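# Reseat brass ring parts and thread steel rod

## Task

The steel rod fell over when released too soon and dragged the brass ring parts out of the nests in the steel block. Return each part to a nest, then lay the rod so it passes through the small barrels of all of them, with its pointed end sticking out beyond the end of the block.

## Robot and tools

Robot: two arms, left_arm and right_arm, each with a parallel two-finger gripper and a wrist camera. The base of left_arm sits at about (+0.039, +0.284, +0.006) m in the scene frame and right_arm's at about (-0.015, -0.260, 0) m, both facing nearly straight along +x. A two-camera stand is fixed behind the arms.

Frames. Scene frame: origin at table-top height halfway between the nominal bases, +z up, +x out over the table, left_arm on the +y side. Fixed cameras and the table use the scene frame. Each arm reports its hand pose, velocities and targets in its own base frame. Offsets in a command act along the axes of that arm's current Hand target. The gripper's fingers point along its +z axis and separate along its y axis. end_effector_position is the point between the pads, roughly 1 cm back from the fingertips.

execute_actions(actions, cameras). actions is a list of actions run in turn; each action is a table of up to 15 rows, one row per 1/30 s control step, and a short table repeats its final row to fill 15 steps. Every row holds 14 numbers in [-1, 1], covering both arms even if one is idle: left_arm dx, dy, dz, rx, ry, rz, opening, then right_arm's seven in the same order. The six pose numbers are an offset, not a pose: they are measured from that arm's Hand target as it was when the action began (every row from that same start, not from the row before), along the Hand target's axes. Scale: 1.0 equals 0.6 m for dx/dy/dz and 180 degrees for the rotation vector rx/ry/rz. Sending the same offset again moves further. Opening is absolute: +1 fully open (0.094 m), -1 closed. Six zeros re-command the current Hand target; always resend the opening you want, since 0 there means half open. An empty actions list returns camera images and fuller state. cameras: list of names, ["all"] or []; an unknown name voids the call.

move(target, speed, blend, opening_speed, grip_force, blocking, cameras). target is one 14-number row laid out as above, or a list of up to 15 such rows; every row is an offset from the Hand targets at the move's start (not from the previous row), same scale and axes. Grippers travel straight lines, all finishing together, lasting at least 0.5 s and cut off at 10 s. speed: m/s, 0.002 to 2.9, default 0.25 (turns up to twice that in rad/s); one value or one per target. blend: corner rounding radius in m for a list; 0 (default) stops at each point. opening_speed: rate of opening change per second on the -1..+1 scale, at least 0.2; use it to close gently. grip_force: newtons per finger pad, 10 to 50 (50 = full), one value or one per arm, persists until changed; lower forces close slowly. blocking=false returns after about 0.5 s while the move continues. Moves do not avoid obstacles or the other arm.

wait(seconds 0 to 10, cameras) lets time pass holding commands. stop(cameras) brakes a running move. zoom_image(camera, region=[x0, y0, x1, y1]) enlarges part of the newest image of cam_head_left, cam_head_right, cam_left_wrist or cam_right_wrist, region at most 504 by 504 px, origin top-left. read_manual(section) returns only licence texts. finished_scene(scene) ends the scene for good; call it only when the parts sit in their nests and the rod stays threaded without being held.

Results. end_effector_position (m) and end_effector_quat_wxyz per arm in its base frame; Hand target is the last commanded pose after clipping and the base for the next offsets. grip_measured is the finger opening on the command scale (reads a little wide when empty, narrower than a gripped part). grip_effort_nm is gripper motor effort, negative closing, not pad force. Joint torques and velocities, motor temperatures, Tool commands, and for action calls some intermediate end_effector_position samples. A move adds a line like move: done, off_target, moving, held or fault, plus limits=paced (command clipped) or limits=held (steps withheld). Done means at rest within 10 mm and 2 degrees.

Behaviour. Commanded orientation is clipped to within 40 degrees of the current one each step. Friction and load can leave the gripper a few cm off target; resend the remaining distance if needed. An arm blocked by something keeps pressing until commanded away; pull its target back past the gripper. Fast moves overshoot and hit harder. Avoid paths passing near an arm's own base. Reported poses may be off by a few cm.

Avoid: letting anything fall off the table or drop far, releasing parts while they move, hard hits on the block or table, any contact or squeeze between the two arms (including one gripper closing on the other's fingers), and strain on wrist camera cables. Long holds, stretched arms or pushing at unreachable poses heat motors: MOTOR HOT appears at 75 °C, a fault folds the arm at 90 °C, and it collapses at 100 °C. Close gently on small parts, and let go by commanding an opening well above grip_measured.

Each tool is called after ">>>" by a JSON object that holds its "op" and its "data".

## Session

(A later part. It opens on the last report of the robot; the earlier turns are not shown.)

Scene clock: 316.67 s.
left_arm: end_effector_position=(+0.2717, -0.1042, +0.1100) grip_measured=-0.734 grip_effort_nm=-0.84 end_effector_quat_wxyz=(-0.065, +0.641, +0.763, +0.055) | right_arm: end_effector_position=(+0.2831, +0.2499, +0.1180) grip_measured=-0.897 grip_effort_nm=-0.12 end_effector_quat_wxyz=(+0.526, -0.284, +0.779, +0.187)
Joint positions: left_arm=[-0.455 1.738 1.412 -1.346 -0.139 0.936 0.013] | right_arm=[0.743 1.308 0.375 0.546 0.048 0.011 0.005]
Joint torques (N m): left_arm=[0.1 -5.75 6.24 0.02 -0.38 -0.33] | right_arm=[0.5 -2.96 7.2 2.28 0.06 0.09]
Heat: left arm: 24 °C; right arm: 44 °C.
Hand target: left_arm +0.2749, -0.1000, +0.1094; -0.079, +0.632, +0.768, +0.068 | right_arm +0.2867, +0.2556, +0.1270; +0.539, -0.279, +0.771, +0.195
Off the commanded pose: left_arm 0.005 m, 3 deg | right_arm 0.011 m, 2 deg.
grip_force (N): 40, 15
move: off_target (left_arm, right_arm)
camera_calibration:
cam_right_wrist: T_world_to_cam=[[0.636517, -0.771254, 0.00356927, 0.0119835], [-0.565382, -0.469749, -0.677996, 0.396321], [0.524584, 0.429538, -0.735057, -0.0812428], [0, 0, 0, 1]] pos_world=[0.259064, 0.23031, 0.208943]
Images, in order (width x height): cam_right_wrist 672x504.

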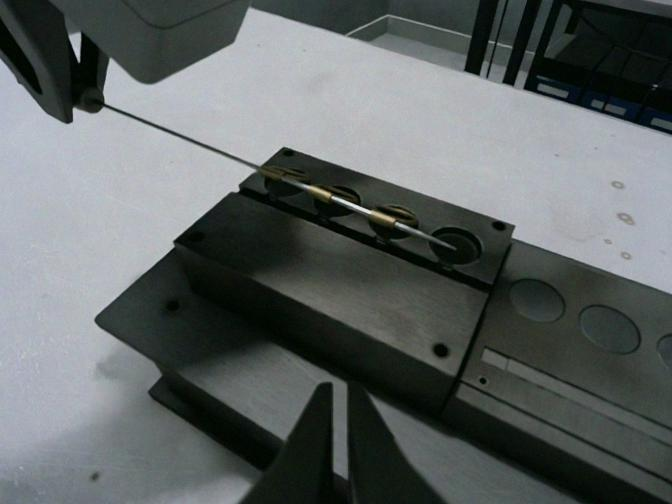

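>>> {"op": "move", "data": {"target": [0.0, -0.0015, 0.0010, 0, 0.0150, 0, -0.95, 0, 0, 0, 0, 0, 0, -0.9], "speed": 0.02, "cameras": ["cam_right_wrist"]}}

>>> {"op": "zoom_image", "data": {"camera": "cam_right_wrist", "region": [250, 150, 470, 300]}}

Scene clock: 325.07 s.
left_arm: end_effector_position=(+0.2687, -0.1017, +0.1089) grip_measured=-0.734 grip_effort_nm=-0.84 end_effector_quat_wxyz=(-0.092, +0.639, +0.760, +0.070) | right_arm: end_effector_position=(+0.2832, +0.2499, +0.1181) grip_measured=-0.897 grip_effort_nm=-0.12 end_effector_quat_wxyz=(+0.526, -0.284, +0.779, +0.187)
Joint positions: left_arm=[-0.476 1.767 1.433 -1.386 -0.177 0.909 0.013] | right_arm=[0.743 1.308 0.375 0.546 0.048 0.011 0.005]
Joint torques (N m): left_arm=[-0.23 -6.17 6.26 0.13 -0.34 -0.33] | right_arm=[0.51 -2.96 7.2 2.27 0.05 0.09]
Heat: left arm: 24 °C; right arm: 44 °C.
Hand target: left_arm +0.2741, -0.1001, +0.1088; -0.097, +0.630, +0.766, +0.083 | right_arm +0.2868, +0.2556, +0.1270; +0.539, -0.279, +0.771, +0.195
Off the commanded pose: left_arm 0.006 m, 2 deg | right_arm 0.011 m, 2 deg.
grip_force (N): 40, 15
move: off_target (right_arm)
camera_calibration:
cam_right_wrist: T_world_to_cam=[[0.636516, -0.771256, 0.00353141, 0.0119918], [-0.56522, -0.469581, -0.678248, 0.396361], [0.524761, 0.429719, -0.734825, -0.0813047], [0, 0, 0, 1]] pos_world=[0.259064, 0.230311, 0.209044]
Images, in order (width x height): cam_right_wrist 672x504.

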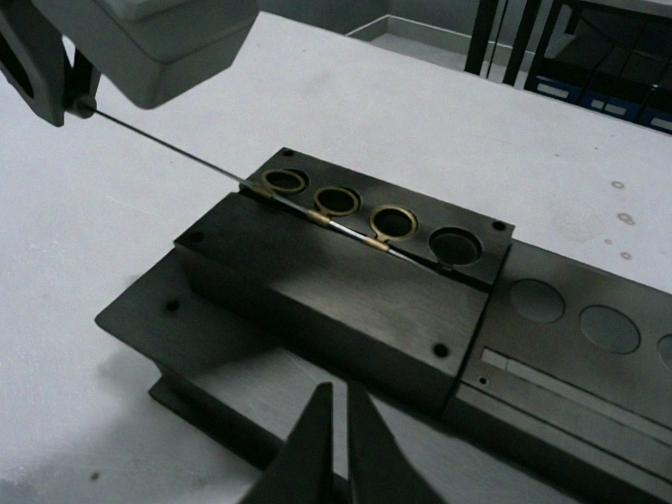

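Scaled by 2.291 from the camera's 672x504 image, which has a finer 960x720 frame.

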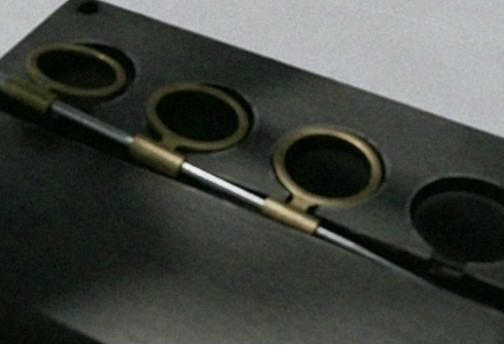

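>>> {"op": "zoom_image", "data": {"camera": "cam_right_wrist", "region": [235, 145, 355, 235]}}

>>> {"op": "zoom_image", "data": {"camera": "cam_right_wrist", "region": [330, 180, 480, 290]}}

Scaled by 4.200 from the camera's 672x504 image, which has a finer 960x720 frame.

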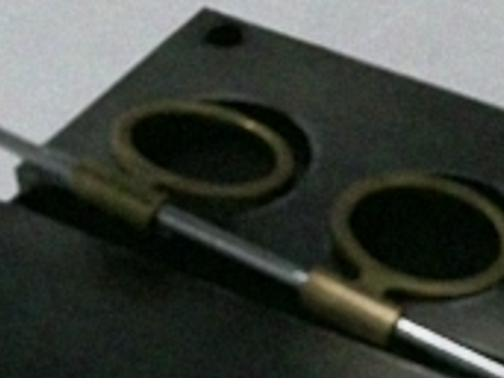

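Scaled by 3.360 from the camera's 672x504 image, which has a finer 960x720 frame.

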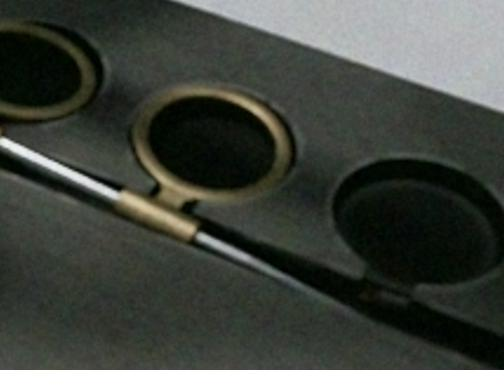

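>>> {"op": "move", "data": {"target": [0.0, 0.0015, 0.0110, 0, -0.0080, 0, -0.95, 0, 0, 0, 0, 0, 0, -0.9], "speed": 0.02, "cameras": ["cam_right_wrist"]}}

>>> {"op": "zoom_image", "data": {"camera": "cam_right_wrist", "region": [235, 145, 455, 295]}}

Scene clock: 329.40 s.
left_arm: end_effector_position=(+0.2683, -0.1015, +0.1071) grip_measured=-0.734 grip_effort_nm=-0.84 end_effector_quat_wxyz=(-0.092, +0.639, +0.761, +0.069) | right_arm: end_effector_position=(+0.2832, +0.2499, +0.1181) grip_measured=-0.897 grip_effort_nm=-0.12 end_effector_quat_wxyz=(+0.526, -0.284, +0.779, +0.187)
Joint positions: left_arm=[-0.474 1.767 1.426 -1.38 -0.174 0.909 0.013] | right_arm=[0.743 1.308 0.375 0.546 0.048 0.011 0.005]
Joint torques (N m): left_arm=[1.13 -7.16 3.88 0.57 -0.16 -0.12] | right_arm=[0.53 -2.97 7.2 2.27 0.06 0.09]
Heat: left arm: 24 °C; right arm: 44 °C.
Hand target: left_arm +0.2747, -0.0982, +0.1024; -0.087, +0.631, +0.767, +0.075 | right_arm +0.2868, +0.2556, +0.1270; +0.539, -0.279, +0.771, +0.195
Off the commanded pose: left_arm 0.009 m, 1 deg | right_arm 0.011 m, 2 deg.
grip_force (N): 40, 15
move: off_target (right_arm)
camera_calibration:
cam_right_wrist: T_world_to_cam=[[0.636516, -0.771256, 0.00353141, 0.0119918], [-0.56522, -0.469581, -0.678248, 0.396361], [0.524761, 0.429719, -0.734825, -0.0813047], [0, 0, 0, 1]] pos_world=[0.259064, 0.230311, 0.209044]
Images, in order (width x height): cam_right_wrist 672x504.

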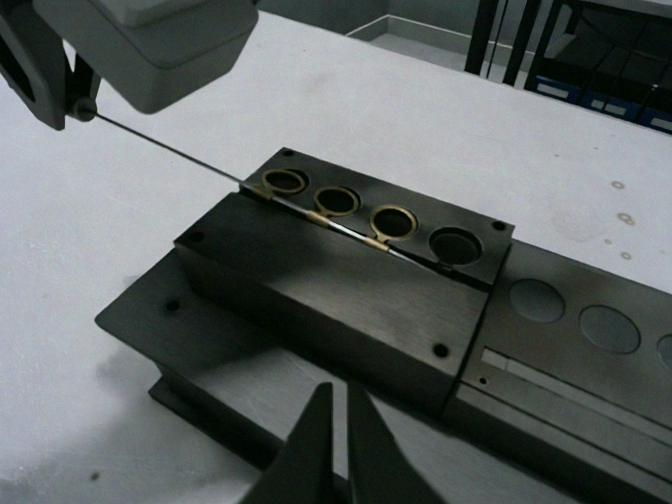

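Scaled by 2.291 from the camera's 672x504 image, which has a finer 960x720 frame.

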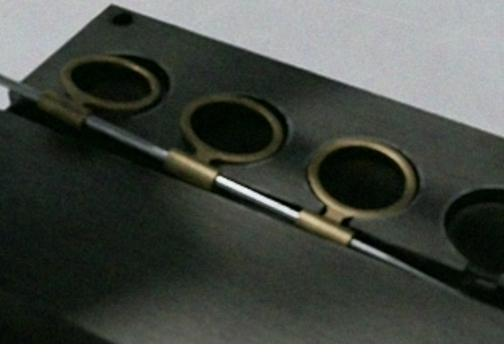

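>>> {"op": "move", "data": {"target": [-0.0038, 0.0, 0.0065, 0, -0.0110, 0, -0.95, 0, 0, 0, 0, 0, 0, -0.9], "speed": 0.02, "cameras": ["cam_right_wrist"]}}

>>> {"op": "zoom_image", "data": {"camera": "cam_right_wrist", "region": [235, 145, 455, 295]}}

Scene clock: 332.37 s.
left_arm: end_effector_position=(+0.2675, -0.1012, +0.0993) grip_measured=-0.735 grip_effort_nm=-0.84 end_effector_quat_wxyz=(-0.089, +0.639, +0.762, +0.057) | right_arm: end_effector_position=(+0.2832, +0.2499, +0.1181) grip_measured=-0.897 grip_effort_nm=-0.12 end_effector_quat_wxyz=(+0.526, -0.284, +0.779, +0.187)
Joint positions: left_arm=[-0.461 1.767 1.397 -1.35 -0.153 0.923 0.012] | right_arm=[0.743 1.308 0.375 0.546 0.048 0.011 0.005]
Joint torques (N m): left_arm=[0.92 -8.53 3.85 0.64 -0.11 -0.05] | right_arm=[0.51 -2.97 7.19 2.28 0.05 0.09]
Heat: left arm: 24 °C; right arm: 44 °C.
Hand target: left_arm +0.2749, -0.0995, +0.0981; -0.074, +0.632, +0.769, +0.064 | right_arm +0.2868, +0.2556, +0.1270; +0.539, -0.279, +0.771, +0.195
Off the commanded pose: left_arm 0.008 m, 2 deg | right_arm 0.011 m, 2 deg.
grip_force (N): 40, 15
move: off_target (right_arm)
camera_calibration:
cam_right_wrist: T_world_to_cam=[[0.636516, -0.771256, 0.00353141, 0.0119918], [-0.56522, -0.469581, -0.678248, 0.396361], [0.524761, 0.429719, -0.734825, -0.0813047], [0, 0, 0, 1]] pos_world=[0.259064, 0.230311, 0.209044]
Images, in order (width x height): cam_right_wrist 672x504.

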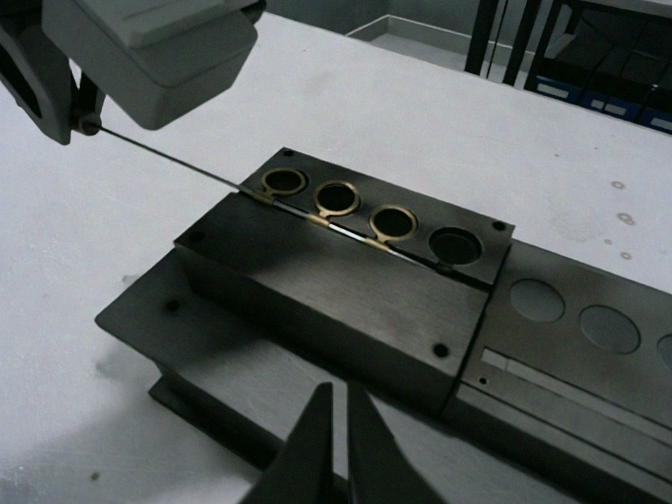

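Scaled by 2.291 from the camera's 672x504 image, which has a finer 960x720 frame.

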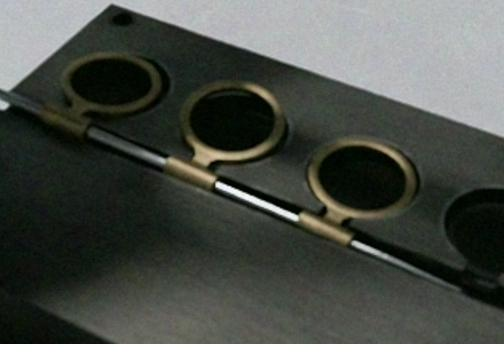

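>>> {"op": "zoom_image", "data": {"camera": "cam_right_wrist", "region": [235, 145, 355, 235]}}

>>> {"op": "zoom_image", "data": {"camera": "cam_right_wrist", "region": [330, 190, 450, 280]}}

Scaled by 4.200 from the camera's 672x504 image, which has a finer 960x720 frame.

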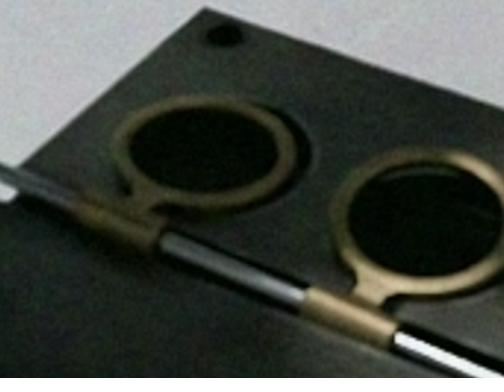

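Scaled by 4.200 from the camera's 672x504 image, which has a finer 960x720 frame.

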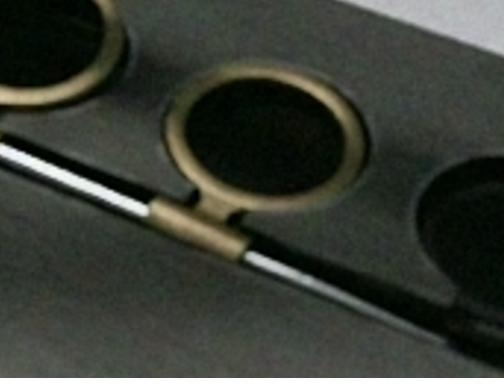

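>>> {"op": "move", "data": {"target": [-0.0100, 0.0, -0.0010, 0, 0, 0, -0.95, 0, 0, 0, 0, 0, 0, -0.9], "speed": 0.02, "cameras": ["cam_right_wrist"]}}

>>> {"op": "zoom_image", "data": {"camera": "cam_right_wrist", "region": [235, 145, 355, 235]}}

Scene clock: 336.30 s.
left_arm: end_effector_position=(+0.2675, -0.1012, +0.0993) grip_measured=-0.735 grip_effort_nm=-0.84 end_effector_quat_wxyz=(-0.089, +0.639, +0.762, +0.057) | right_arm: end_effector_position=(+0.2832, +0.2499, +0.1181) grip_measured=-0.897 grip_effort_nm=-0.12 end_effector_quat_wxyz=(+0.526, -0.284, +0.779, +0.187)
Joint positions: left_arm=[-0.461 1.767 1.397 -1.35 -0.152 0.923 0.012] | right_arm=[0.743 1.308 0.375 0.546 0.048 0.011 0.005]
Joint torques (N m): left_arm=[-0.2 -7.34 4.72 0.59 -0.11 -0.25] | right_arm=[0.53 -2.97 7.19 2.27 0.06 0.09]
Heat: left arm: 24 °C; right arm: 44 °C.
Hand target: left_arm +0.2761, -0.1054, +0.0975; -0.074, +0.632, +0.769, +0.064 | right_arm +0.2868, +0.2556, +0.1270; +0.539, -0.279, +0.771, +0.195
Off the commanded pose: left_arm 0.010 m, 2 deg | right_arm 0.011 m, 2 deg.
grip_force (N): 40, 15
move: off_target (right_arm)
camera_calibration:
cam_right_wrist: T_world_to_cam=[[0.636516, -0.771256, 0.00353141, 0.0119918], [-0.56522, -0.469581, -0.678248, 0.396361], [0.524761, 0.429719, -0.734825, -0.0813047], [0, 0, 0, 1]] pos_world=[0.259064, 0.230311, 0.209044]
Images, in order (width x height): cam_right_wrist 672x504.

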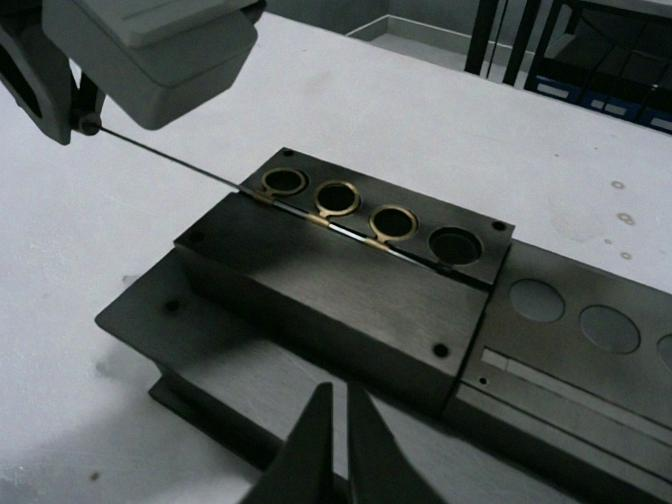

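Scaled by 4.200 from the camera's 672x504 image, which has a finer 960x720 frame.

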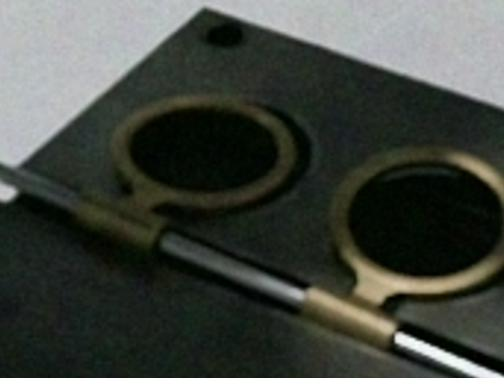

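>>> {"op": "move", "data": {"target": [-0.0060, 0.0, -0.0010, 0, 0, 0, -0.95, 0, 0, 0, 0, 0, 0, -0.9], "speed": 0.02, "cameras": ["cam_right_wrist"]}}

>>> {"op": "zoom_image", "data": {"camera": "cam_right_wrist", "region": [235, 145, 355, 235]}}

Scene clock: 337.80 s.
left_arm: end_effector_position=(+0.2670, -0.1027, +0.0993) grip_measured=-0.735 grip_effort_nm=-0.84 end_effector_quat_wxyz=(-0.089, +0.638, +0.763, +0.058) | right_arm: end_effector_position=(+0.2832, +0.2499, +0.1181) grip_measured=-0.897 grip_effort_nm=-0.12 end_effector_quat_wxyz=(+0.526, -0.284, +0.779, +0.187)
Joint positions: left_arm=[-0.466 1.767 1.397 -1.35 -0.152 0.914 0.012] | right_arm=[0.743 1.308 0.375 0.546 0.048 0.011 0.005]
Joint torques (N m): left_arm=[-0.51 -6.45 5.68 0.58 -0.1 -0.26] | right_arm=[0.51 -2.95 7.2 2.27 0.05 0.08]
Heat: left arm: 24 °C; right arm: 45 °C.
Hand target: left_arm +0.2768, -0.1089, +0.0974; -0.074, +0.632, +0.769, +0.064 | right_arm +0.2868, +0.2556, +0.1270; +0.539, -0.279, +0.771, +0.195
Off the commanded pose: left_arm 0.012 m, 2 deg | right_arm 0.011 m, 2 deg.
grip_force (N): 40, 15
move: off_target (left_arm, right_arm)
camera_calibration:
cam_right_wrist: T_world_to_cam=[[0.636516, -0.771256, 0.00353141, 0.0119918], [-0.56522, -0.469581, -0.678248, 0.396361], [0.524761, 0.429719, -0.734825, -0.0813047], [0, 0, 0, 1]] pos_world=[0.259064, 0.230311, 0.209044]
Images, in order (width x height): cam_right_wrist 672x504.

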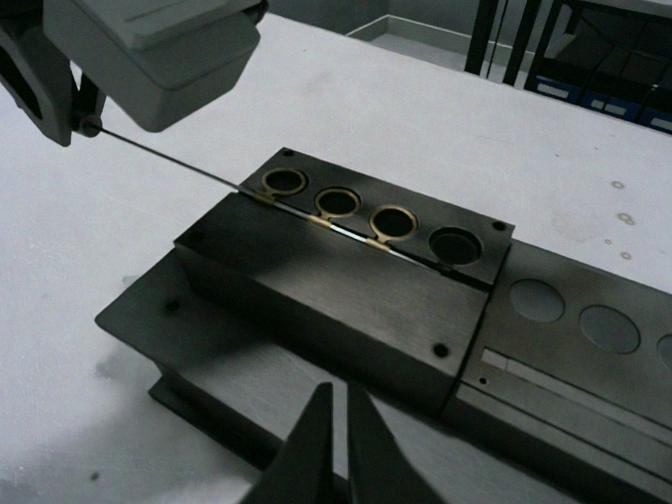

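Scaled by 4.200 from the camera's 672x504 image, which has a finer 960x720 frame.

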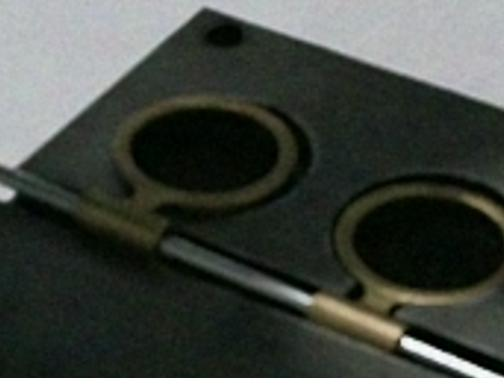

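>>> {"op": "move", "data": {"target": [-0.0030, 0.0, 0.0, 0, 0, 0, -0.95, 0, 0, 0, 0, 0, 0, -0.9], "speed": 0.02, "cameras": ["cam_right_wrist"]}}

>>> {"op": "zoom_image", "data": {"camera": "cam_right_wrist", "region": [235, 145, 355, 235]}}

>>> {"op": "zoom_image", "data": {"camera": "cam_right_wrist", "region": [330, 190, 450, 280]}}

Scene clock: 339.23 s.
left_arm: end_effector_position=(+0.2665, -0.1038, +0.0993) grip_measured=-0.735 grip_effort_nm=-0.84 end_effector_quat_wxyz=(-0.089, +0.638, +0.763, +0.058) | right_arm: end_effector_position=(+0.2832, +0.2499, +0.1181) grip_measured=-0.897 grip_effort_nm=-0.12 end_effector_quat_wxyz=(+0.526, -0.284, +0.779, +0.187)
Joint positions: left_arm=[-0.471 1.767 1.397 -1.35 -0.152 0.912 0.012] | right_arm=[0.743 1.308 0.375 0.546 0.048 0.011 0.005]
Joint torques (N m): left_arm=[-0.69 -6.19 6.06 0.57 -0.1 -0.29] | right_arm=[0.51 -2.96 7.2 2.27 0.05 0.09]
Heat: left arm: 24 °C; right arm: 45 °C.
Hand target: left_arm +0.2771, -0.1107, +0.0970; -0.074, +0.632, +0.769, +0.064 | right_arm +0.2868, +0.2556, +0.1270; +0.539, -0.279, +0.771, +0.195
Off the commanded pose: left_arm 0.013 m, 2 deg | right_arm 0.011 m, 2 deg.
grip_force (N): 40, 15
move: off_target (left_arm, right_arm)
camera_calibration:
cam_right_wrist: T_world_to_cam=[[0.636516, -0.771256, 0.00353141, 0.0119918], [-0.56522, -0.469581, -0.678248, 0.396361], [0.524761, 0.429719, -0.734825, -0.0813047], [0, 0, 0, 1]] pos_world=[0.259064, 0.230311, 0.209044]
Images, in order (width x height): cam_right_wrist 672x504.

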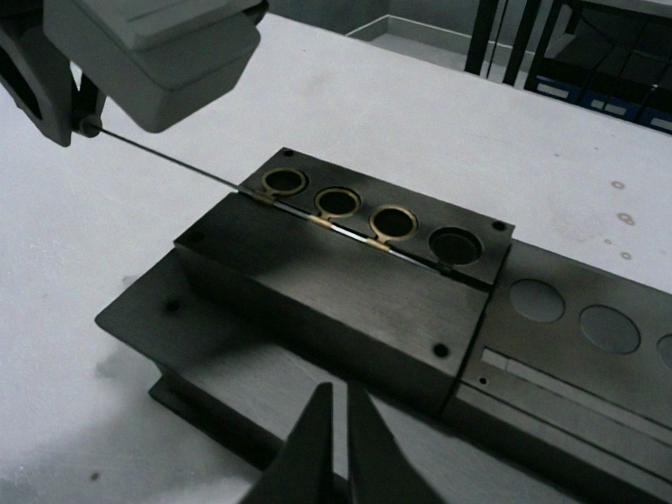

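Scaled by 4.200 from the camera's 672x504 image, which has a finer 960x720 frame.

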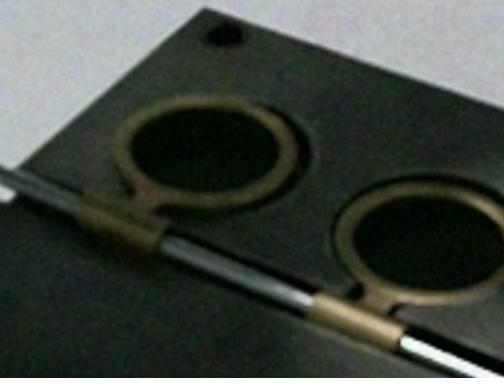

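Scaled by 4.200 from the camera's 672x504 image, which has a finer 960x720 frame.

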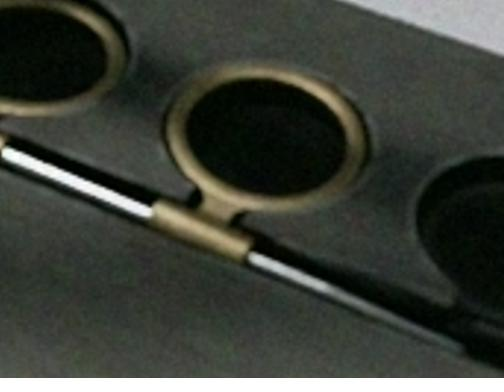

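>>> {"op": "execute_actions", "data": {"actions": [], "cameras": ["cam_right_wrist", "cam_left_wrist"]}}

>>> {"op": "zoom_image", "data": {"camera": "cam_right_wrist", "region": [235, 145, 355, 235]}}

>>> {"op": "zoom_image", "data": {"camera": "cam_right_wrist", "region": [330, 190, 450, 280]}}

Scene clock: 343.80 s.
left_arm: end_effector_position=(+0.2665, -0.1038, +0.0993) grip_measured=-0.735 grip_effort_nm=-0.84 end_effector_quat_wxyz=(-0.089, +0.638, +0.763, +0.058) | right_arm: end_effector_position=(+0.2832, +0.2499, +0.1181) grip_measured=-0.897 grip_effort_nm=-0.12 end_effector_quat_wxyz=(+0.526, -0.284, +0.779, +0.187)
Joint positions: left_arm=[-0.471 1.767 1.397 -1.35 -0.152 0.912 0.012] | right_arm=[0.743 1.308 0.375 0.546 0.048 0.011 0.005]
Joint velocities: within noise
Joint torques (N m): left_arm=[-0.5 -6.38 6.01 0.53 -0.09 -0.3] | right_arm=[0.51 -2.97 7.2 2.27 0.06 0.08]
Motor temperatures (°C): left_arm=[21 21 24 22 19 22 24] | right_arm=[19 21 26 45 21 21 20]
Heat: left arm: 24 °C; right arm: 45 °C.
Hand target: left_arm +0.2771, -0.1107, +0.0970; -0.074, +0.632, +0.769, +0.064 | right_arm +0.2868, +0.2556, +0.1270; +0.539, -0.279, +0.771, +0.195
Tool commands: left_gripper/opening=-0.95 right_gripper/opening=-0.9
Off the commanded pose: left_arm 0.013 m, 2 deg | right_arm 0.011 m, 2 deg.
grip_force (N): 40, 15
camera_calibration:
cam_left_wrist: T_world_to_cam=[[-0.984477, -0.174605, 0.0178451, 0.243139], [-0.130207, 0.794734, 0.592827, 0.0957954], [-0.117693, 0.581301, -0.805132, 0.26332], [0, 0, 0, 1]] pos_world=[0.282829, -0.186747, 0.150878]
cam_right_wrist: T_world_to_cam=[[0.636516, -0.771256, 0.00353141, 0.0119918], [-0.56522, -0.469581, -0.678248, 0.396361], [0.524761, 0.429719, -0.734825, -0.0813047], [0, 0, 0, 1]] pos_world=[0.259064, 0.230311, 0.209044]
Images, in order (width x height): cam_left_wrist 672x504, cam_right_wrist 672x504.

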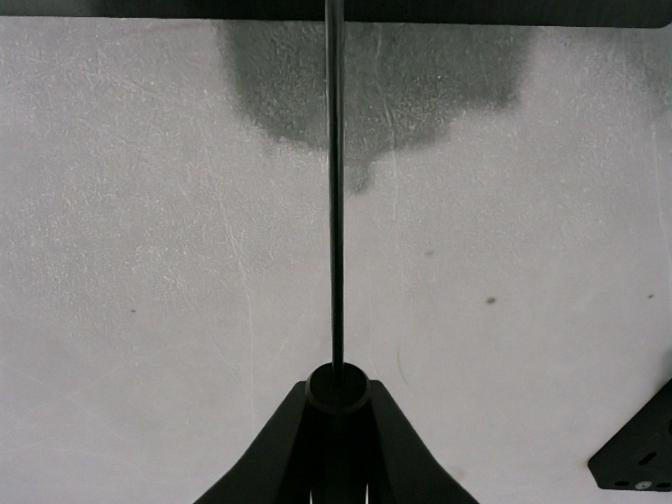

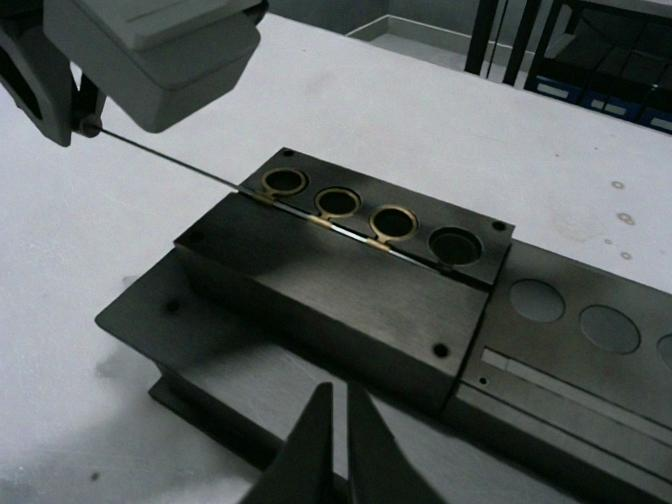

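Scaled by 4.200 from the camera's 672x504 image, which has a finer 960x720 frame.

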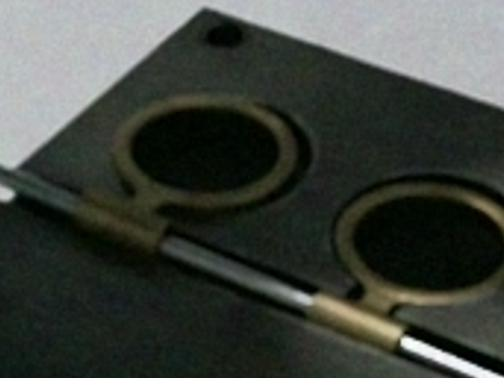

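Scaled by 4.200 from the camera's 672x504 image, which has a finer 960x720 frame.

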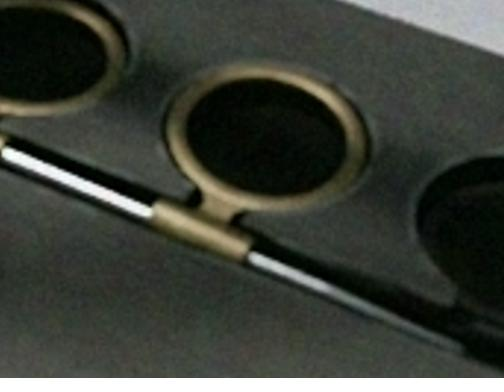

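>>> {"op": "move", "data": {"target": [-0.0035, 0, 0, 0, 0, 0, -0.95, 0, 0, 0, 0, 0, 0, -0.9], "speed": 0.02, "cameras": ["cam_right_wrist"]}}

>>> {"op": "zoom_image", "data": {"camera": "cam_right_wrist", "region": [235, 145, 355, 235]}}

Scene clock: 345.50 s.
left_arm: end_effector_position=(+0.2664, -0.1042, +0.0994) grip_measured=-0.735 grip_effort_nm=-0.84 end_effector_quat_wxyz=(-0.089, +0.638, +0.763, +0.060) | right_arm: end_effector_position=(+0.2832, +0.2499, +0.1181) grip_measured=-0.897 grip_effort_nm=-0.12 end_effector_quat_wxyz=(+0.526, -0.284, +0.779, +0.187)
Joint positions: left_arm=[-0.474 1.767 1.397 -1.35 -0.156 0.906 0.012] | right_arm=[0.743 1.308 0.375 0.546 0.048 0.011 0.005]
Joint torques (N m): left_arm=[-0.83 -5.91 6.38 0.56 -0.06 -0.28] | right_arm=[0.53 -2.96 7.2 2.27 0.05 0.09]
Heat: left arm: 24 °C; right arm: 45 °C.
Hand target: left_arm +0.2775, -0.1127, +0.0966; -0.074, +0.632, +0.769, +0.064 | right_arm +0.2868, +0.2556, +0.1270; +0.539, -0.279, +0.771, +0.195
Off the commanded pose: left_arm 0.014 m, 2 deg | right_arm 0.011 m, 2 deg.
grip_force (N): 40, 15
move: off_target (left_arm, right_arm)
camera_calibration:
cam_right_wrist: T_world_to_cam=[[0.636516, -0.771256, 0.00353141, 0.0119918], [-0.56522, -0.469581, -0.678248, 0.396361], [0.524761, 0.429719, -0.734825, -0.0813047], [0, 0, 0, 1]] pos_world=[0.259064, 0.230311, 0.209044]
Images, in order (width x height): cam_right_wrist 672x504.

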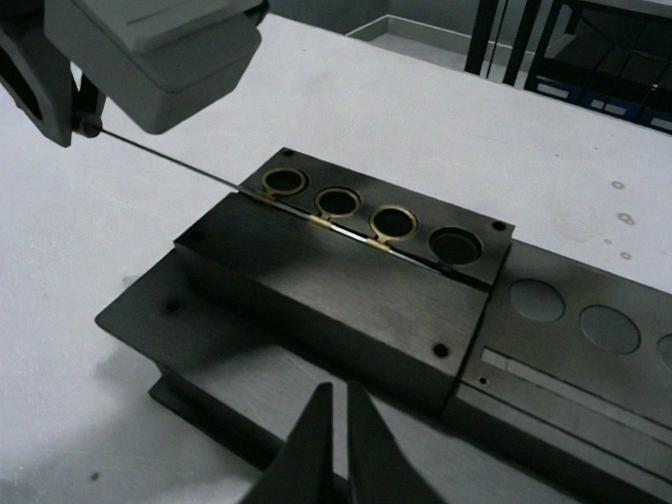

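Scaled by 4.200 from the camera's 672x504 image, which has a finer 960x720 frame.

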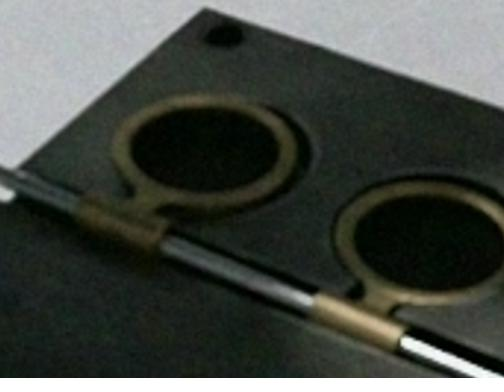

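>>> {"op": "move", "data": {"target": [-0.003, 0, 0, 0, 0, 0, -0.95, 0, 0, 0, 0, 0, 0, -0.9], "speed": 0.02, "cameras": ["cam_right_wrist"]}}

>>> {"op": "zoom_image", "data": {"camera": "cam_right_wrist", "region": [235, 145, 355, 235]}}

Scene clock: 347.07 s.
left_arm: end_effector_position=(+0.2673, -0.1066, +0.0993) grip_measured=-0.735 grip_effort_nm=-0.84 end_effector_quat_wxyz=(-0.088, +0.637, +0.763, +0.061) | right_arm: end_effector_position=(+0.2832, +0.2499, +0.1181) grip_measured=-0.897 grip_effort_nm=-0.12 end_effector_quat_wxyz=(+0.526, -0.284, +0.779, +0.187)
Joint positions: left_arm=[-0.48 1.773 1.404 -1.35 -0.156 0.9 0.012] | right_arm=[0.743 1.308 0.375 0.546 0.048 0.011 0.005]
Joint torques (N m): left_arm=[-0.75 -6.05 6.24 0.55 -0.04 -0.22] | right_arm=[0.51 -2.99 7.2 2.27 0.05 0.09]
Heat: left arm: 24 °C; right arm: 45 °C.
Hand target: left_arm +0.2779, -0.1144, +0.0963; -0.074, +0.632, +0.769, +0.064 | right_arm +0.2868, +0.2556, +0.1270; +0.539, -0.279, +0.771, +0.195
Off the commanded pose: left_arm 0.014 m, 2 deg | right_arm 0.011 m, 2 deg.
grip_force (N): 40, 15
move: off_target (left_arm, right_arm)
camera_calibration:
cam_right_wrist: T_world_to_cam=[[0.636516, -0.771256, 0.00353141, 0.0119918], [-0.56522, -0.469581, -0.678248, 0.396361], [0.524761, 0.429719, -0.734825, -0.0813047], [0, 0, 0, 1]] pos_world=[0.259064, 0.230311, 0.209044]
Images, in order (width x height): cam_right_wrist 672x504.

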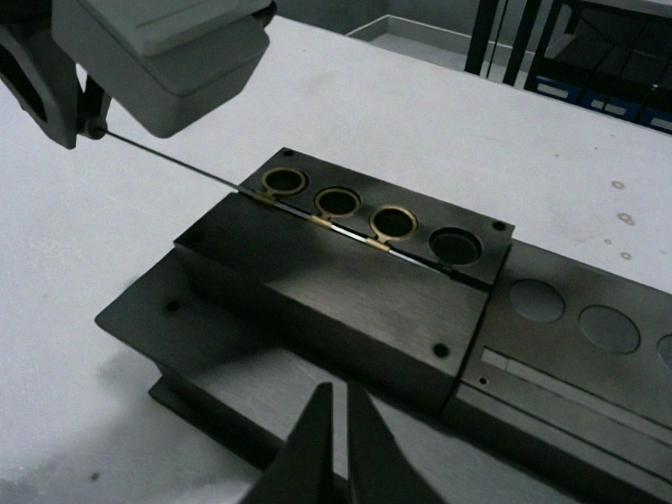

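Scaled by 4.200 from the camera's 672x504 image, which has a finer 960x720 frame.

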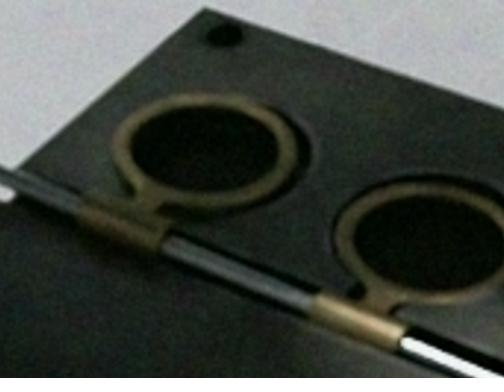

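>>> {"op": "zoom_image", "data": {"camera": "cam_right_wrist", "region": [70, 100, 270, 220]}}

>>> {"op": "zoom_image", "data": {"camera": "cam_right_wrist", "region": [235, 145, 455, 295]}}

Scaled by 2.520 from the camera's 672x504 image, which has a finer 960x720 frame.

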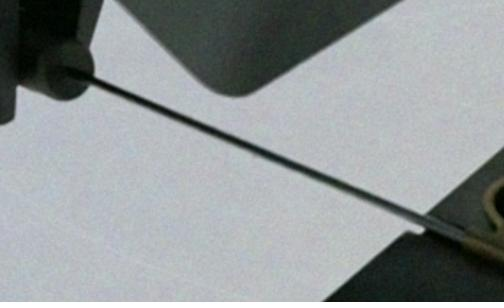

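Scaled by 2.291 from the camera's 672x504 image, which has a finer 960x720 frame.

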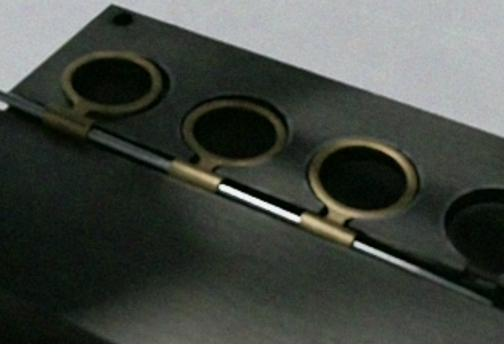

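>>> {"op": "move", "data": {"target": [-0.001, 0, 0.005, 0, -0.0056, 0, -0.95, 0, 0, 0, 0, 0, 0, -0.9], "speed": 0.02, "cameras": ["cam_right_wrist"]}}

>>> {"op": "zoom_image", "data": {"camera": "cam_right_wrist", "region": [235, 145, 355, 235]}}

Scene clock: 351.67 s.
left_arm: end_effector_position=(+0.2681, -0.1079, +0.0989) grip_measured=-0.735 grip_effort_nm=-0.84 end_effector_quat_wxyz=(-0.085, +0.637, +0.764, +0.059) | right_arm: end_effector_position=(+0.2832, +0.2499, +0.1181) grip_measured=-0.897 grip_effort_nm=-0.12 end_effector_quat_wxyz=(+0.526, -0.284, +0.779, +0.187)
Joint positions: left_arm=[-0.48 1.773 1.404 -1.344 -0.151 0.9 0.012] | right_arm=[0.743 1.308 0.375 0.546 0.048 0.011 0.005]
Joint torques (N m): left_arm=[0.08 -6.82 4.62 0.74 0.04 -0.11] | right_arm=[0.51 -2.97 7.19 2.27 0.05 0.09]
Heat: left arm: 24 °C; right arm: 45 °C.
Hand target: left_arm +0.2779, -0.1144, +0.0933; -0.067, +0.632, +0.770, +0.059 | right_arm +0.2868, +0.2556, +0.1270; +0.539, -0.279, +0.771, +0.195
Off the commanded pose: left_arm 0.013 m, 2 deg | right_arm 0.011 m, 2 deg.
grip_force (N): 40, 15
move: off_target (left_arm, right_arm)
camera_calibration:
cam_right_wrist: T_world_to_cam=[[0.636516, -0.771256, 0.00353141, 0.0119918], [-0.56522, -0.469581, -0.678248, 0.396361], [0.524761, 0.429719, -0.734825, -0.0813047], [0, 0, 0, 1]] pos_world=[0.259064, 0.230311, 0.209044]
Images, in order (width x height): cam_right_wrist 672x504.

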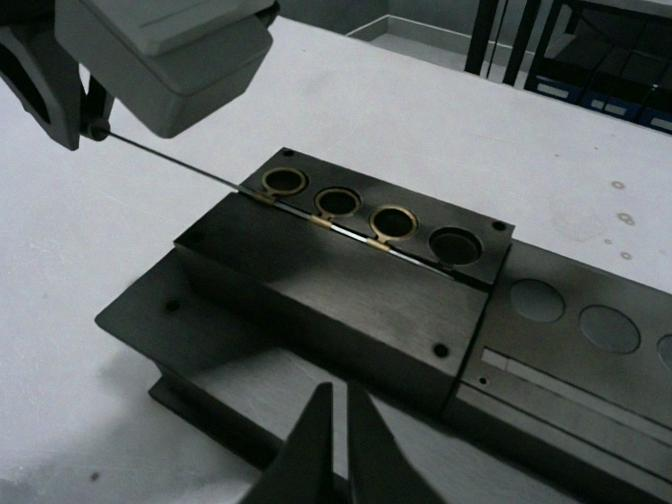

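Scaled by 4.200 from the camera's 672x504 image, which has a finer 960x720 frame.

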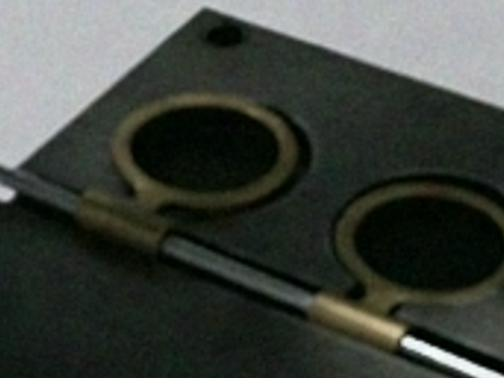

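>>> {"op": "move", "data": {"target": [-0.001, 0, 0.005, 0, -0.0056, 0, -0.95, 0, 0, 0, 0, 0, 0, -0.9], "speed": 0.02, "cameras": ["cam_right_wrist"]}}

>>> {"op": "zoom_image", "data": {"camera": "cam_right_wrist", "region": [235, 145, 355, 235]}}

Scene clock: 353.00 s.
left_arm: end_effector_position=(+0.2686, -0.1094, +0.0963) grip_measured=-0.735 grip_effort_nm=-0.84 end_effector_quat_wxyz=(-0.082, +0.640, +0.762, +0.056) | right_arm: end_effector_position=(+0.2832, +0.2499, +0.1181) grip_measured=-0.897 grip_effort_nm=-0.12 end_effector_quat_wxyz=(+0.526, -0.284, +0.779, +0.187)
Joint positions: left_arm=[-0.48 1.773 1.395 -1.329 -0.145 0.906 0.012] | right_arm=[0.743 1.308 0.375 0.546 0.048 0.011 0.005]
Joint torques (N m): left_arm=[0.88 -7.42 3.95 0.89 0.07 -0.06] | right_arm=[0.51 -2.97 7.2 2.28 0.05 0.09]
Heat: left arm: 24 °C; right arm: 45 °C.
Hand target: left_arm +0.2780, -0.1145, +0.0902; -0.061, +0.633, +0.770, +0.053 | right_arm +0.2868, +0.2556, +0.1270; +0.539, -0.279, +0.771, +0.195
Off the commanded pose: left_arm 0.012 m, 3 deg | right_arm 0.011 m, 2 deg.
grip_force (N): 40, 15
move: off_target (left_arm, right_arm)
camera_calibration:
cam_right_wrist: T_world_to_cam=[[0.636516, -0.771256, 0.00353141, 0.0119918], [-0.56522, -0.469581, -0.678248, 0.396361], [0.524761, 0.429719, -0.734825, -0.0813047], [0, 0, 0, 1]] pos_world=[0.259064, 0.230311, 0.209044]
Images, in order (width x height): cam_right_wrist 672x504.

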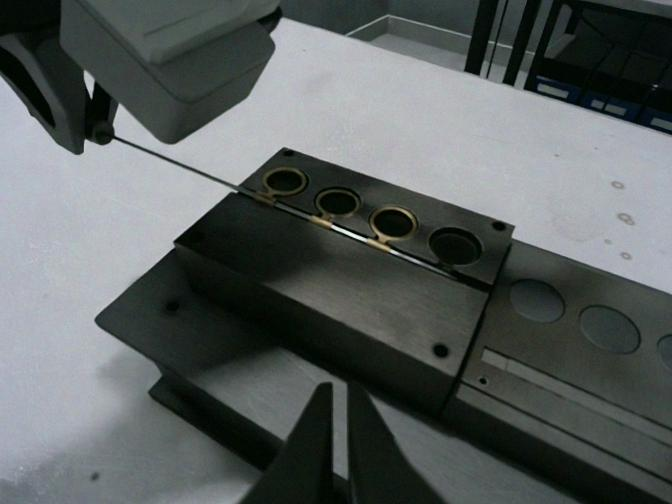

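Scaled by 4.200 from the camera's 672x504 image, which has a finer 960x720 frame.

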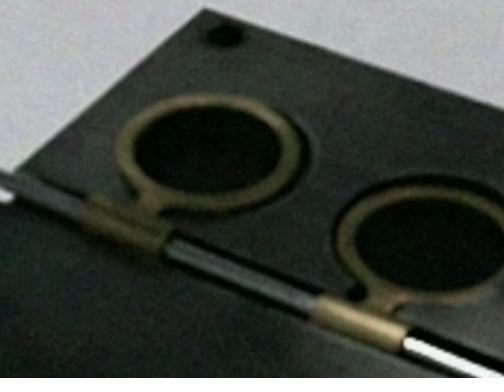

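>>> {"op": "zoom_image", "data": {"camera": "cam_right_wrist", "region": [70, 100, 270, 220]}}

>>> {"op": "zoom_image", "data": {"camera": "cam_right_wrist", "region": [235, 145, 455, 295]}}

Scaled by 2.520 from the camera's 672x504 image, which has a finer 960x720 frame.

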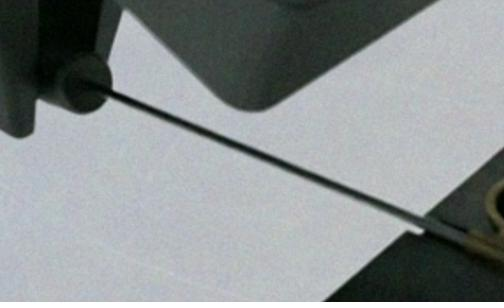

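Scaled by 2.291 from the camera's 672x504 image, which has a finer 960x720 frame.

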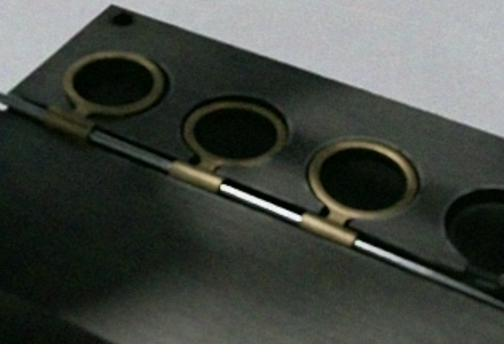

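>>> {"op": "move", "data": {"target": [-0.001, 0, 0.005, 0, -0.0056, 0, -0.95, 0, 0, 0, 0, 0, 0, -0.9], "speed": 0.02, "cameras": ["cam_right_wrist", "cam_left_wrist"]}}

>>> {"op": "zoom_image", "data": {"camera": "cam_right_wrist", "region": [235, 145, 355, 235]}}

>>> {"op": "zoom_image", "data": {"camera": "cam_right_wrist", "region": [330, 190, 450, 280]}}

Scene clock: 355.57 s.
left_arm: end_effector_position=(+0.2686, -0.1093, +0.0909) grip_measured=-0.735 grip_effort_nm=-0.84 end_effector_quat_wxyz=(-0.079, +0.640, +0.762, +0.049) | right_arm: end_effector_position=(+0.2832, +0.2499, +0.1181) grip_measured=-0.897 grip_effort_nm=-0.12 end_effector_quat_wxyz=(+0.526, -0.284, +0.779, +0.187)
Joint positions: left_arm=[-0.471 1.773 1.375 -1.306 -0.131 0.917 0.012] | right_arm=[0.743 1.308 0.375 0.546 0.048 0.011 0.005]
Joint torques (N m): left_arm=[0.54 -7.95 3.96 0.94 0.04 -0.17] | right_arm=[0.5 -2.97 7.19 2.27 0.05 0.08]
Heat: left arm: 24 °C; right arm: 45 °C.
Hand target: left_arm +0.2780, -0.1147, +0.0871; -0.054, +0.633, +0.771, +0.048 | right_arm +0.2868, +0.2556, +0.1270; +0.539, -0.279, +0.771, +0.195
Off the commanded pose: left_arm 0.011 m, 3 deg | right_arm 0.011 m, 2 deg.
grip_force (N): 40, 15
move: off_target (left_arm, right_arm)
camera_calibration:
cam_left_wrist: T_world_to_cam=[[-0.985121, -0.170817, 0.0189381, 0.244821], [-0.129578, 0.810604, 0.571079, 0.109063], [-0.112901, 0.560128, -0.820677, 0.257767], [0, 0, 0, 1]] pos_world=[0.284413, -0.19097, 0.144624]
cam_right_wrist: T_world_to_cam=[[0.636516, -0.771256, 0.00353141, 0.0119918], [-0.56522, -0.469581, -0.678248, 0.396361], [0.524761, 0.429719, -0.734825, -0.0813047], [0, 0, 0, 1]] pos_world=[0.259064, 0.230311, 0.209044]
Images, in order (width x height): cam_left_wrist 672x504, cam_right_wrist 672x504.

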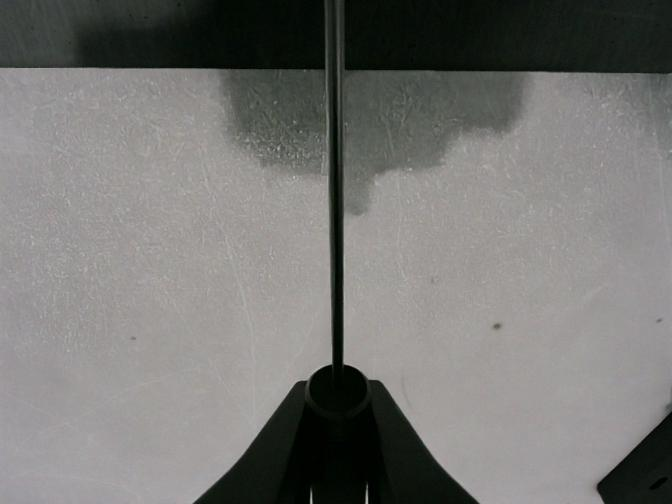

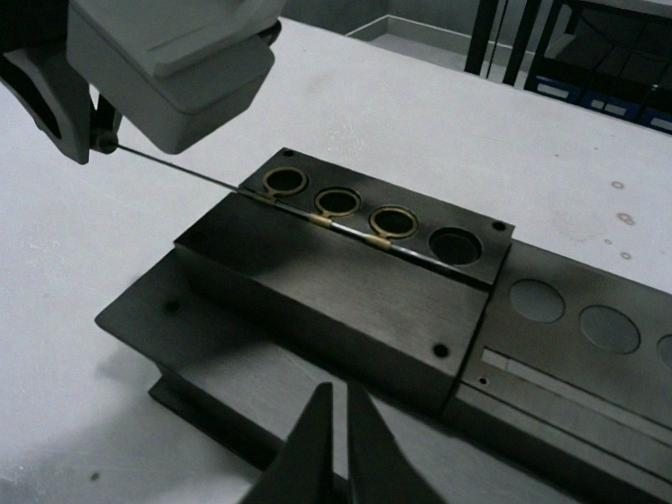

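Scaled by 4.200 from the camera's 672x504 image, which has a finer 960x720 frame.

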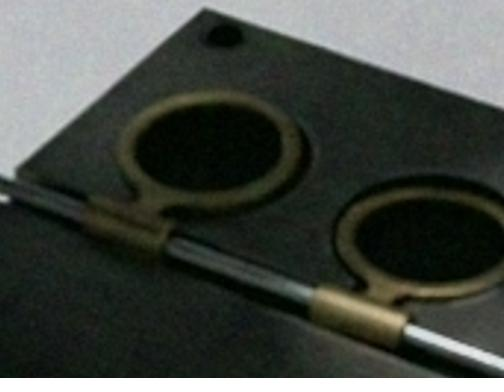

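Scaled by 4.200 from the camera's 672x504 image, which has a finer 960x720 frame.

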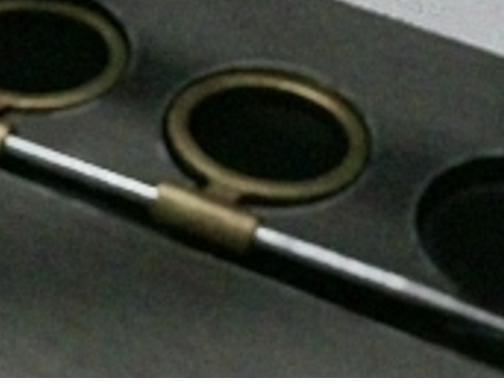

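>>> {"op": "zoom_image", "data": {"camera": "cam_right_wrist", "region": [70, 100, 270, 220]}}

>>> {"op": "zoom_image", "data": {"camera": "cam_right_wrist", "region": [235, 145, 455, 295]}}

Scaled by 2.520 from the camera's 672x504 image, which has a finer 960x720 frame.

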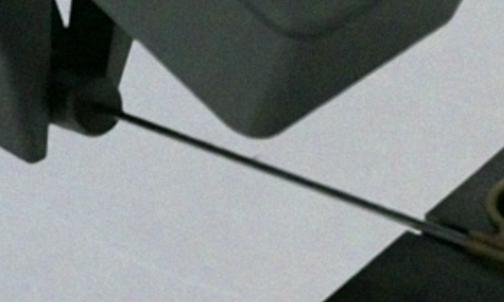

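Scaled by 2.291 from the camera's 672x504 image, which has a finer 960x720 frame.

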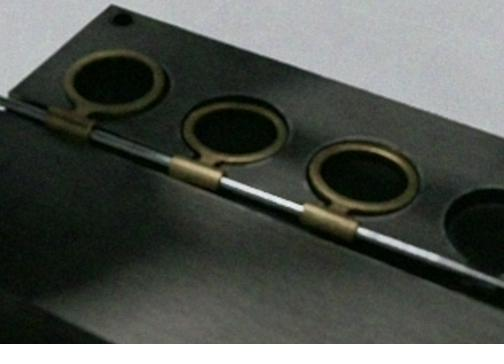

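>>> {"op": "move", "data": {"target": [0.001, 0, -0.005, 0, 0.006, 0, -0.95, 0, 0, 0, 0, 0, 0, -0.9], "speed": 0.02, "cameras": ["cam_right_wrist"]}}

>>> {"op": "zoom_image", "data": {"camera": "cam_right_wrist", "region": [235, 145, 455, 295]}}

>>> {"op": "zoom_image", "data": {"camera": "cam_right_wrist", "region": [70, 100, 270, 220]}}

Scene clock: 358.93 s.
left_arm: end_effector_position=(+0.2685, -0.1094, +0.0908) grip_measured=-0.735 grip_effort_nm=-0.84 end_effector_quat_wxyz=(-0.079, +0.640, +0.762, +0.049) | right_arm: end_effector_position=(+0.2832, +0.2499, +0.1181) grip_measured=-0.897 grip_effort_nm=-0.12 end_effector_quat_wxyz=(+0.526, -0.284, +0.779, +0.187)
Joint positions: left_arm=[-0.471 1.773 1.375 -1.306 -0.131 0.917 0.012] | right_arm=[0.743 1.308 0.375 0.546 0.048 0.011 0.005]
Joint torques (N m): left_arm=[-0.08 -7.47 5.26 0.66 -0.05 -0.27] | right_arm=[0.5 -2.96 7.2 2.28 0.05 0.09]
Heat: left arm: 24 °C; right arm: 45 °C.
Hand target: left_arm +0.2780, -0.1145, +0.0902; -0.061, +0.633, +0.770, +0.054 | right_arm +0.2868, +0.2556, +0.1270; +0.539, -0.279, +0.771, +0.195
Off the commanded pose: left_arm 0.011 m, 2 deg | right_arm 0.011 m, 2 deg.
grip_force (N): 40, 15
move: off_target (left_arm, right_arm)
camera_calibration:
cam_right_wrist: T_world_to_cam=[[0.636516, -0.771256, 0.00353141, 0.0119918], [-0.56522, -0.469581, -0.678248, 0.396361], [0.524761, 0.429719, -0.734825, -0.0813047], [0, 0, 0, 1]] pos_world=[0.259064, 0.230311, 0.209044]
Images, in order (width x height): cam_right_wrist 672x504.

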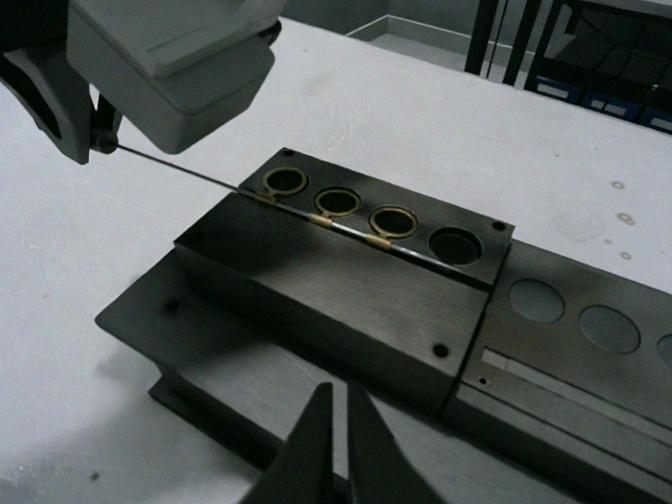

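Scaled by 2.291 from the camera's 672x504 image, which has a finer 960x720 frame.

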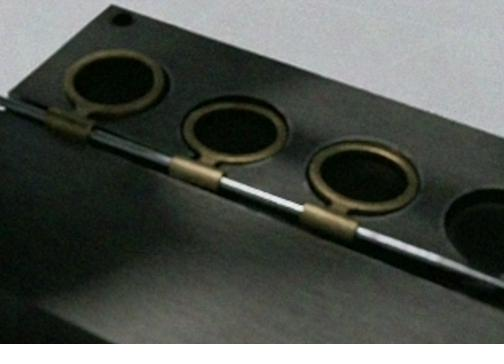

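Scaled by 2.520 from the camera's 672x504 image, which has a finer 960x720 frame.

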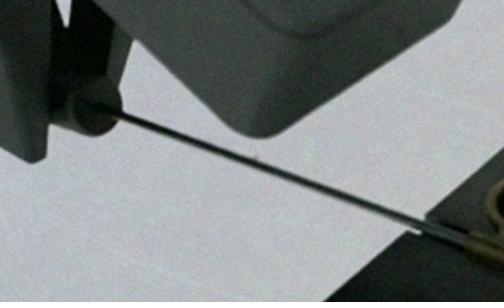

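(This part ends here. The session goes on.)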